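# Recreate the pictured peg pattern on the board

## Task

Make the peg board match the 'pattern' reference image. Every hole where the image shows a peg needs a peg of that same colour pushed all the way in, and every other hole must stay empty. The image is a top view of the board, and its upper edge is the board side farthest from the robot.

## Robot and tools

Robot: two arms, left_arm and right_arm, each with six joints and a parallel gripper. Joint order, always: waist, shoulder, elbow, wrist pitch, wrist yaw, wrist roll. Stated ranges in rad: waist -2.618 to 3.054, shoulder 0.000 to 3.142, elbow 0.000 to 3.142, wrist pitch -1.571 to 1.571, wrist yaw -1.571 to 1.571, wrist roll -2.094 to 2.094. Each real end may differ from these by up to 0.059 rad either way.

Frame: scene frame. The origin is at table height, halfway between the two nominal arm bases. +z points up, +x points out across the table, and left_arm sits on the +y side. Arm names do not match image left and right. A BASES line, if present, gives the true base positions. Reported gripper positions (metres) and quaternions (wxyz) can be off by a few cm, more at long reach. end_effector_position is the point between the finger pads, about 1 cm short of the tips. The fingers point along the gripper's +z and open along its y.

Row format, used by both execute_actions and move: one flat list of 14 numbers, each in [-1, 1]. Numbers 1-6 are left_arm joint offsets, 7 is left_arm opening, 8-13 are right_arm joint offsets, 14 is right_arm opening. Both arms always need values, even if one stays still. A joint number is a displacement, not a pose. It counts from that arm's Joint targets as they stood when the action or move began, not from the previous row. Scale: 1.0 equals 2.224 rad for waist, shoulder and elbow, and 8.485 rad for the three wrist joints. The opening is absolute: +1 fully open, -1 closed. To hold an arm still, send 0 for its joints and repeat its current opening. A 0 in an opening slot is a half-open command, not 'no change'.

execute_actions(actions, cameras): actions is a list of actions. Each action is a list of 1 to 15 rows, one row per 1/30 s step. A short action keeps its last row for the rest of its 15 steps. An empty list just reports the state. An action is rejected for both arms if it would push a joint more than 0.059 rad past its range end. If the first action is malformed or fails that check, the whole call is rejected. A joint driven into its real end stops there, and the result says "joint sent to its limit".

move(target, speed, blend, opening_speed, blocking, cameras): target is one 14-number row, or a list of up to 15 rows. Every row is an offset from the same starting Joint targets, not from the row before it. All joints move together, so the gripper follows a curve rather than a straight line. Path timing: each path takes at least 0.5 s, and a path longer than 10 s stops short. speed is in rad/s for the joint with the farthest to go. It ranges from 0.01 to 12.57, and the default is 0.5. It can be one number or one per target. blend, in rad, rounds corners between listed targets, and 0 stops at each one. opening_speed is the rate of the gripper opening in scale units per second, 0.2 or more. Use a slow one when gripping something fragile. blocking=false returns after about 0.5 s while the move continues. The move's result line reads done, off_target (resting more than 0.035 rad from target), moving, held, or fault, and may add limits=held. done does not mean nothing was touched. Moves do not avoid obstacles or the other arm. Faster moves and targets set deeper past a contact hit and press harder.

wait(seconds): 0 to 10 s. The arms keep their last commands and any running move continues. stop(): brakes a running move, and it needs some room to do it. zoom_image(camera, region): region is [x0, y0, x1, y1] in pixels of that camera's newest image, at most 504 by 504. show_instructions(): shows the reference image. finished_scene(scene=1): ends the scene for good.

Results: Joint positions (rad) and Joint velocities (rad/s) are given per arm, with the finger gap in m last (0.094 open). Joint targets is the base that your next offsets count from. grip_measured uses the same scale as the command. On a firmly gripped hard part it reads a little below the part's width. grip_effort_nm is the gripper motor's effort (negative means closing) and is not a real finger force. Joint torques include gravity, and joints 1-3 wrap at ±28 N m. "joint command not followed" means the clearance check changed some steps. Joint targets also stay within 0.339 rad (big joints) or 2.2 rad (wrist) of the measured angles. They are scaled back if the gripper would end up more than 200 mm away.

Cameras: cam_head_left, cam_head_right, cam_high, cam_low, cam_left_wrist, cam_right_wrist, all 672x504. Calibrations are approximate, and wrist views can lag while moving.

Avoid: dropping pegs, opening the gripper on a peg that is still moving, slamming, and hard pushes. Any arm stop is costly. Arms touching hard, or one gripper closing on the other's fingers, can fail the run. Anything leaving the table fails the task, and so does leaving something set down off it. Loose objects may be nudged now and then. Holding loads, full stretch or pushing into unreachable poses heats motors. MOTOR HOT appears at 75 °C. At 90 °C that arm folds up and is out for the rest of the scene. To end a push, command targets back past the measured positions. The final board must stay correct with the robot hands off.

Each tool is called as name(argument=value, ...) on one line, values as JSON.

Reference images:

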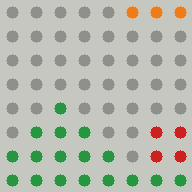

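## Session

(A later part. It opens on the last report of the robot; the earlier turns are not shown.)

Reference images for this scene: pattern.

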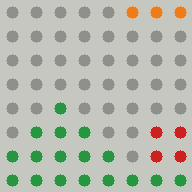

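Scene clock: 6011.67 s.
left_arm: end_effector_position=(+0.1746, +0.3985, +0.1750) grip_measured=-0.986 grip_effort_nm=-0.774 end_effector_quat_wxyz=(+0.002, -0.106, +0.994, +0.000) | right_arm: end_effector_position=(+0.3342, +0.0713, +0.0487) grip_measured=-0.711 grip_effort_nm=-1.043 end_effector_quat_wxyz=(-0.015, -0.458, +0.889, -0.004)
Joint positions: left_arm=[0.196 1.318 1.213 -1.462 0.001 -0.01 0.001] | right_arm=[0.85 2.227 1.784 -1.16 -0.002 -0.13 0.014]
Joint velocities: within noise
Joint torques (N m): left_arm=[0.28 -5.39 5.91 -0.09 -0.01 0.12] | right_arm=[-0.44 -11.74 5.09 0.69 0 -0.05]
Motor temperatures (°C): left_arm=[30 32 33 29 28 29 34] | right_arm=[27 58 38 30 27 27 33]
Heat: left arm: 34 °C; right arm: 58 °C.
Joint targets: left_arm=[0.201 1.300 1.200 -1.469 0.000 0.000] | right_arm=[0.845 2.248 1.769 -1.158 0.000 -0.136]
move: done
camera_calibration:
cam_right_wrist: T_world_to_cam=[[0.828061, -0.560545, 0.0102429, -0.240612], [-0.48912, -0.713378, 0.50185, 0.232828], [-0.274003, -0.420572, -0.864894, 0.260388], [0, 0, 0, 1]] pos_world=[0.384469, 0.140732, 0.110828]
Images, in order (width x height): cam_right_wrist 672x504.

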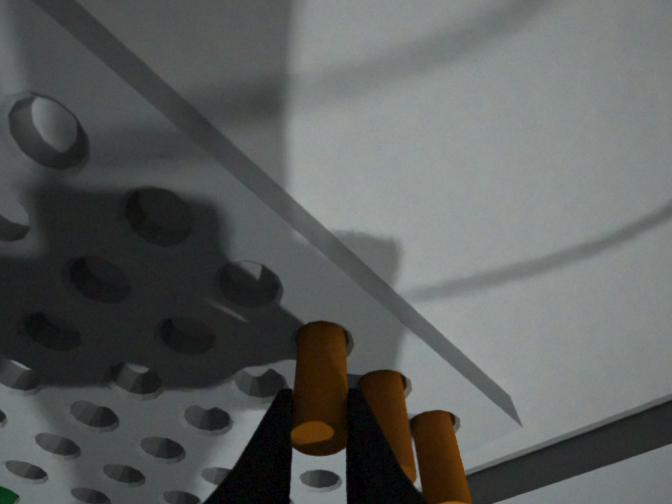

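In. Lower a bit, release, retreat to overview.

move(target=[[0,0,0,0,0,0,-1,0,0.0009,-0.0045,0.0014,0,0,-1],[0,0,0,0,0,0,-1,0,0.0009,-0.0045,0.0014,0,0,-0.4],[0,0,0,0,0,0,-1,0,0,0.1574,-0.04125,0,0,-0.4],[0,0,0,0,0,0,-1,-0.38,-0.2689,-0.0310,-0.0453,0,0.016,-0.4]], speed=[0.1,0.2,0.4,0.9], opening_speed=1.5, cameras=["cam_high","cam_low","cam_head_right","cam_head_left"])

zoom_image(camera="cam_high", region=[190, 360, 370, 504])

zoom_image(camera="cam_low", region=[370, 235, 490, 285])

zoom_image(camera="cam_head_right", region=[100, 260, 340, 500])

Scene clock: 6027.47 s.
left_arm: end_effector_position=(+0.1746, +0.3985, +0.1750) grip_measured=-0.986 grip_effort_nm=-0.769 end_effector_quat_wxyz=(+0.002, -0.106, +0.994, +0.000) | right_arm: end_effector_position=(+0.3562, -0.2455, +0.2234) grip_measured=-0.402 grip_effort_nm=0.110 end_effector_quat_wxyz=(+0.037, +0.011, +0.999, -0.001)
Joint positions: left_arm=[0.196 1.318 1.213 -1.462 0.001 -0.01 0.001] | right_arm=[-0.001 1.673 1.714 -1.538 0.001 -0.008 0.028]
Joint velocities: within noise
Joint torques (N m): left_arm=[0.28 -5.37 5.87 -0.06 0.02 0.11] | right_arm=[0.17 -10.19 5.23 0.83 -0.02 0.09]
Motor temperatures (°C): left_arm=[30 32 33 29 28 29 34] | right_arm=[27 58 38 30 27 27 33]
Heat: left arm: 34 °C; right arm: 58 °C.
Joint targets: left_arm=[0.201 1.300 1.200 -1.469 0.000 0.000] | right_arm=[0.000 1.650 1.700 -1.542 0.000 -0.001]
move: done
Images, in order (width x height): cam_head_left 672x504, cam_head_right 672x504, cam_high 672x504, cam_low 672x504.

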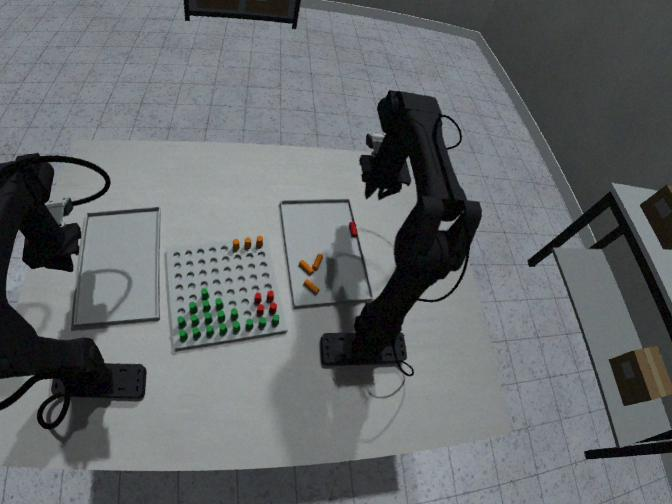

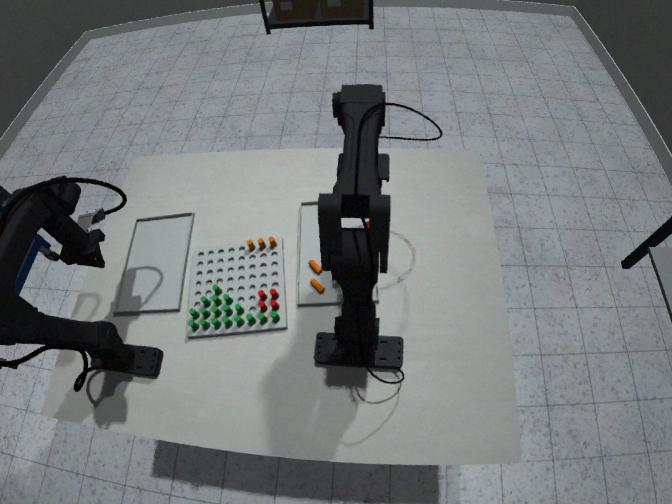

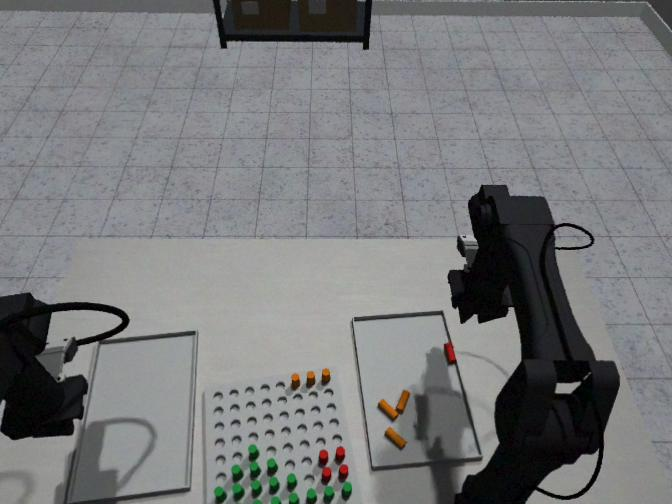

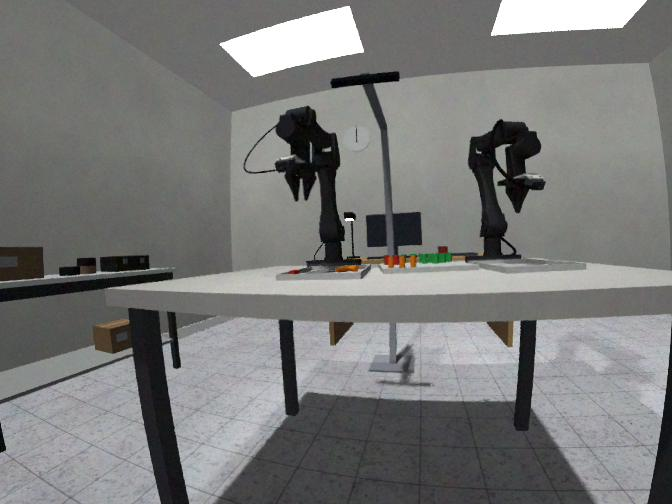

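Scaled by 2.800 from the camera's 672x504 image, which has a finer 960x720 frame.

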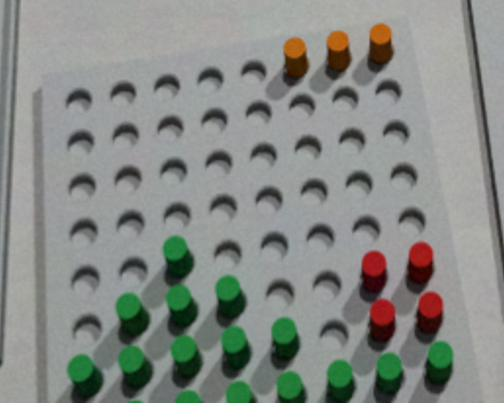

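Scaled by 4.200 from the camera's 672x504 image, which has a finer 960x720 frame.

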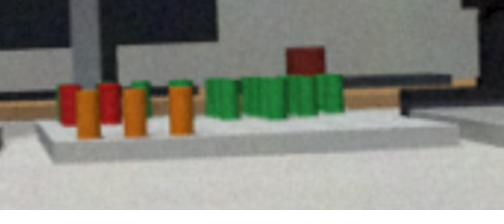

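Scaled by 2.100 from the camera's 672x504 image, which has a finer 960x720 frame.

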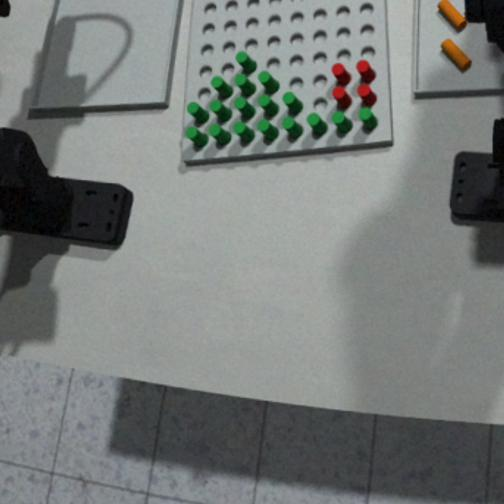

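zoom_image(camera="cam_low", region=[378, 248, 458, 274])

zoom_image(camera="cam_head_left", region=[160, 230, 290, 350])

zoom_image(camera="cam_high", region=[200, 430, 370, 504])

Scaled by 6.300 from the camera's 672x504 image, which has a finer 960x720 frame.

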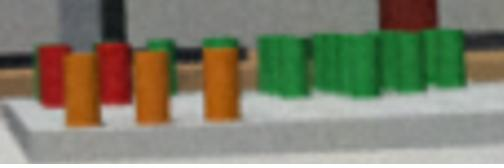

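Scaled by 3.877 from the camera's 672x504 image, which has a finer 960x720 frame.

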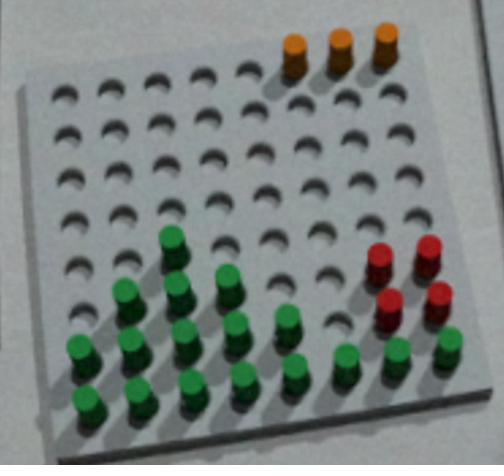

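Scaled by 2.965 from the camera's 672x504 image, which has a finer 960x720 frame.

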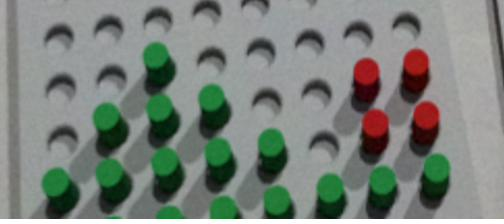

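finished_scene()

The scene is finished: the task was done.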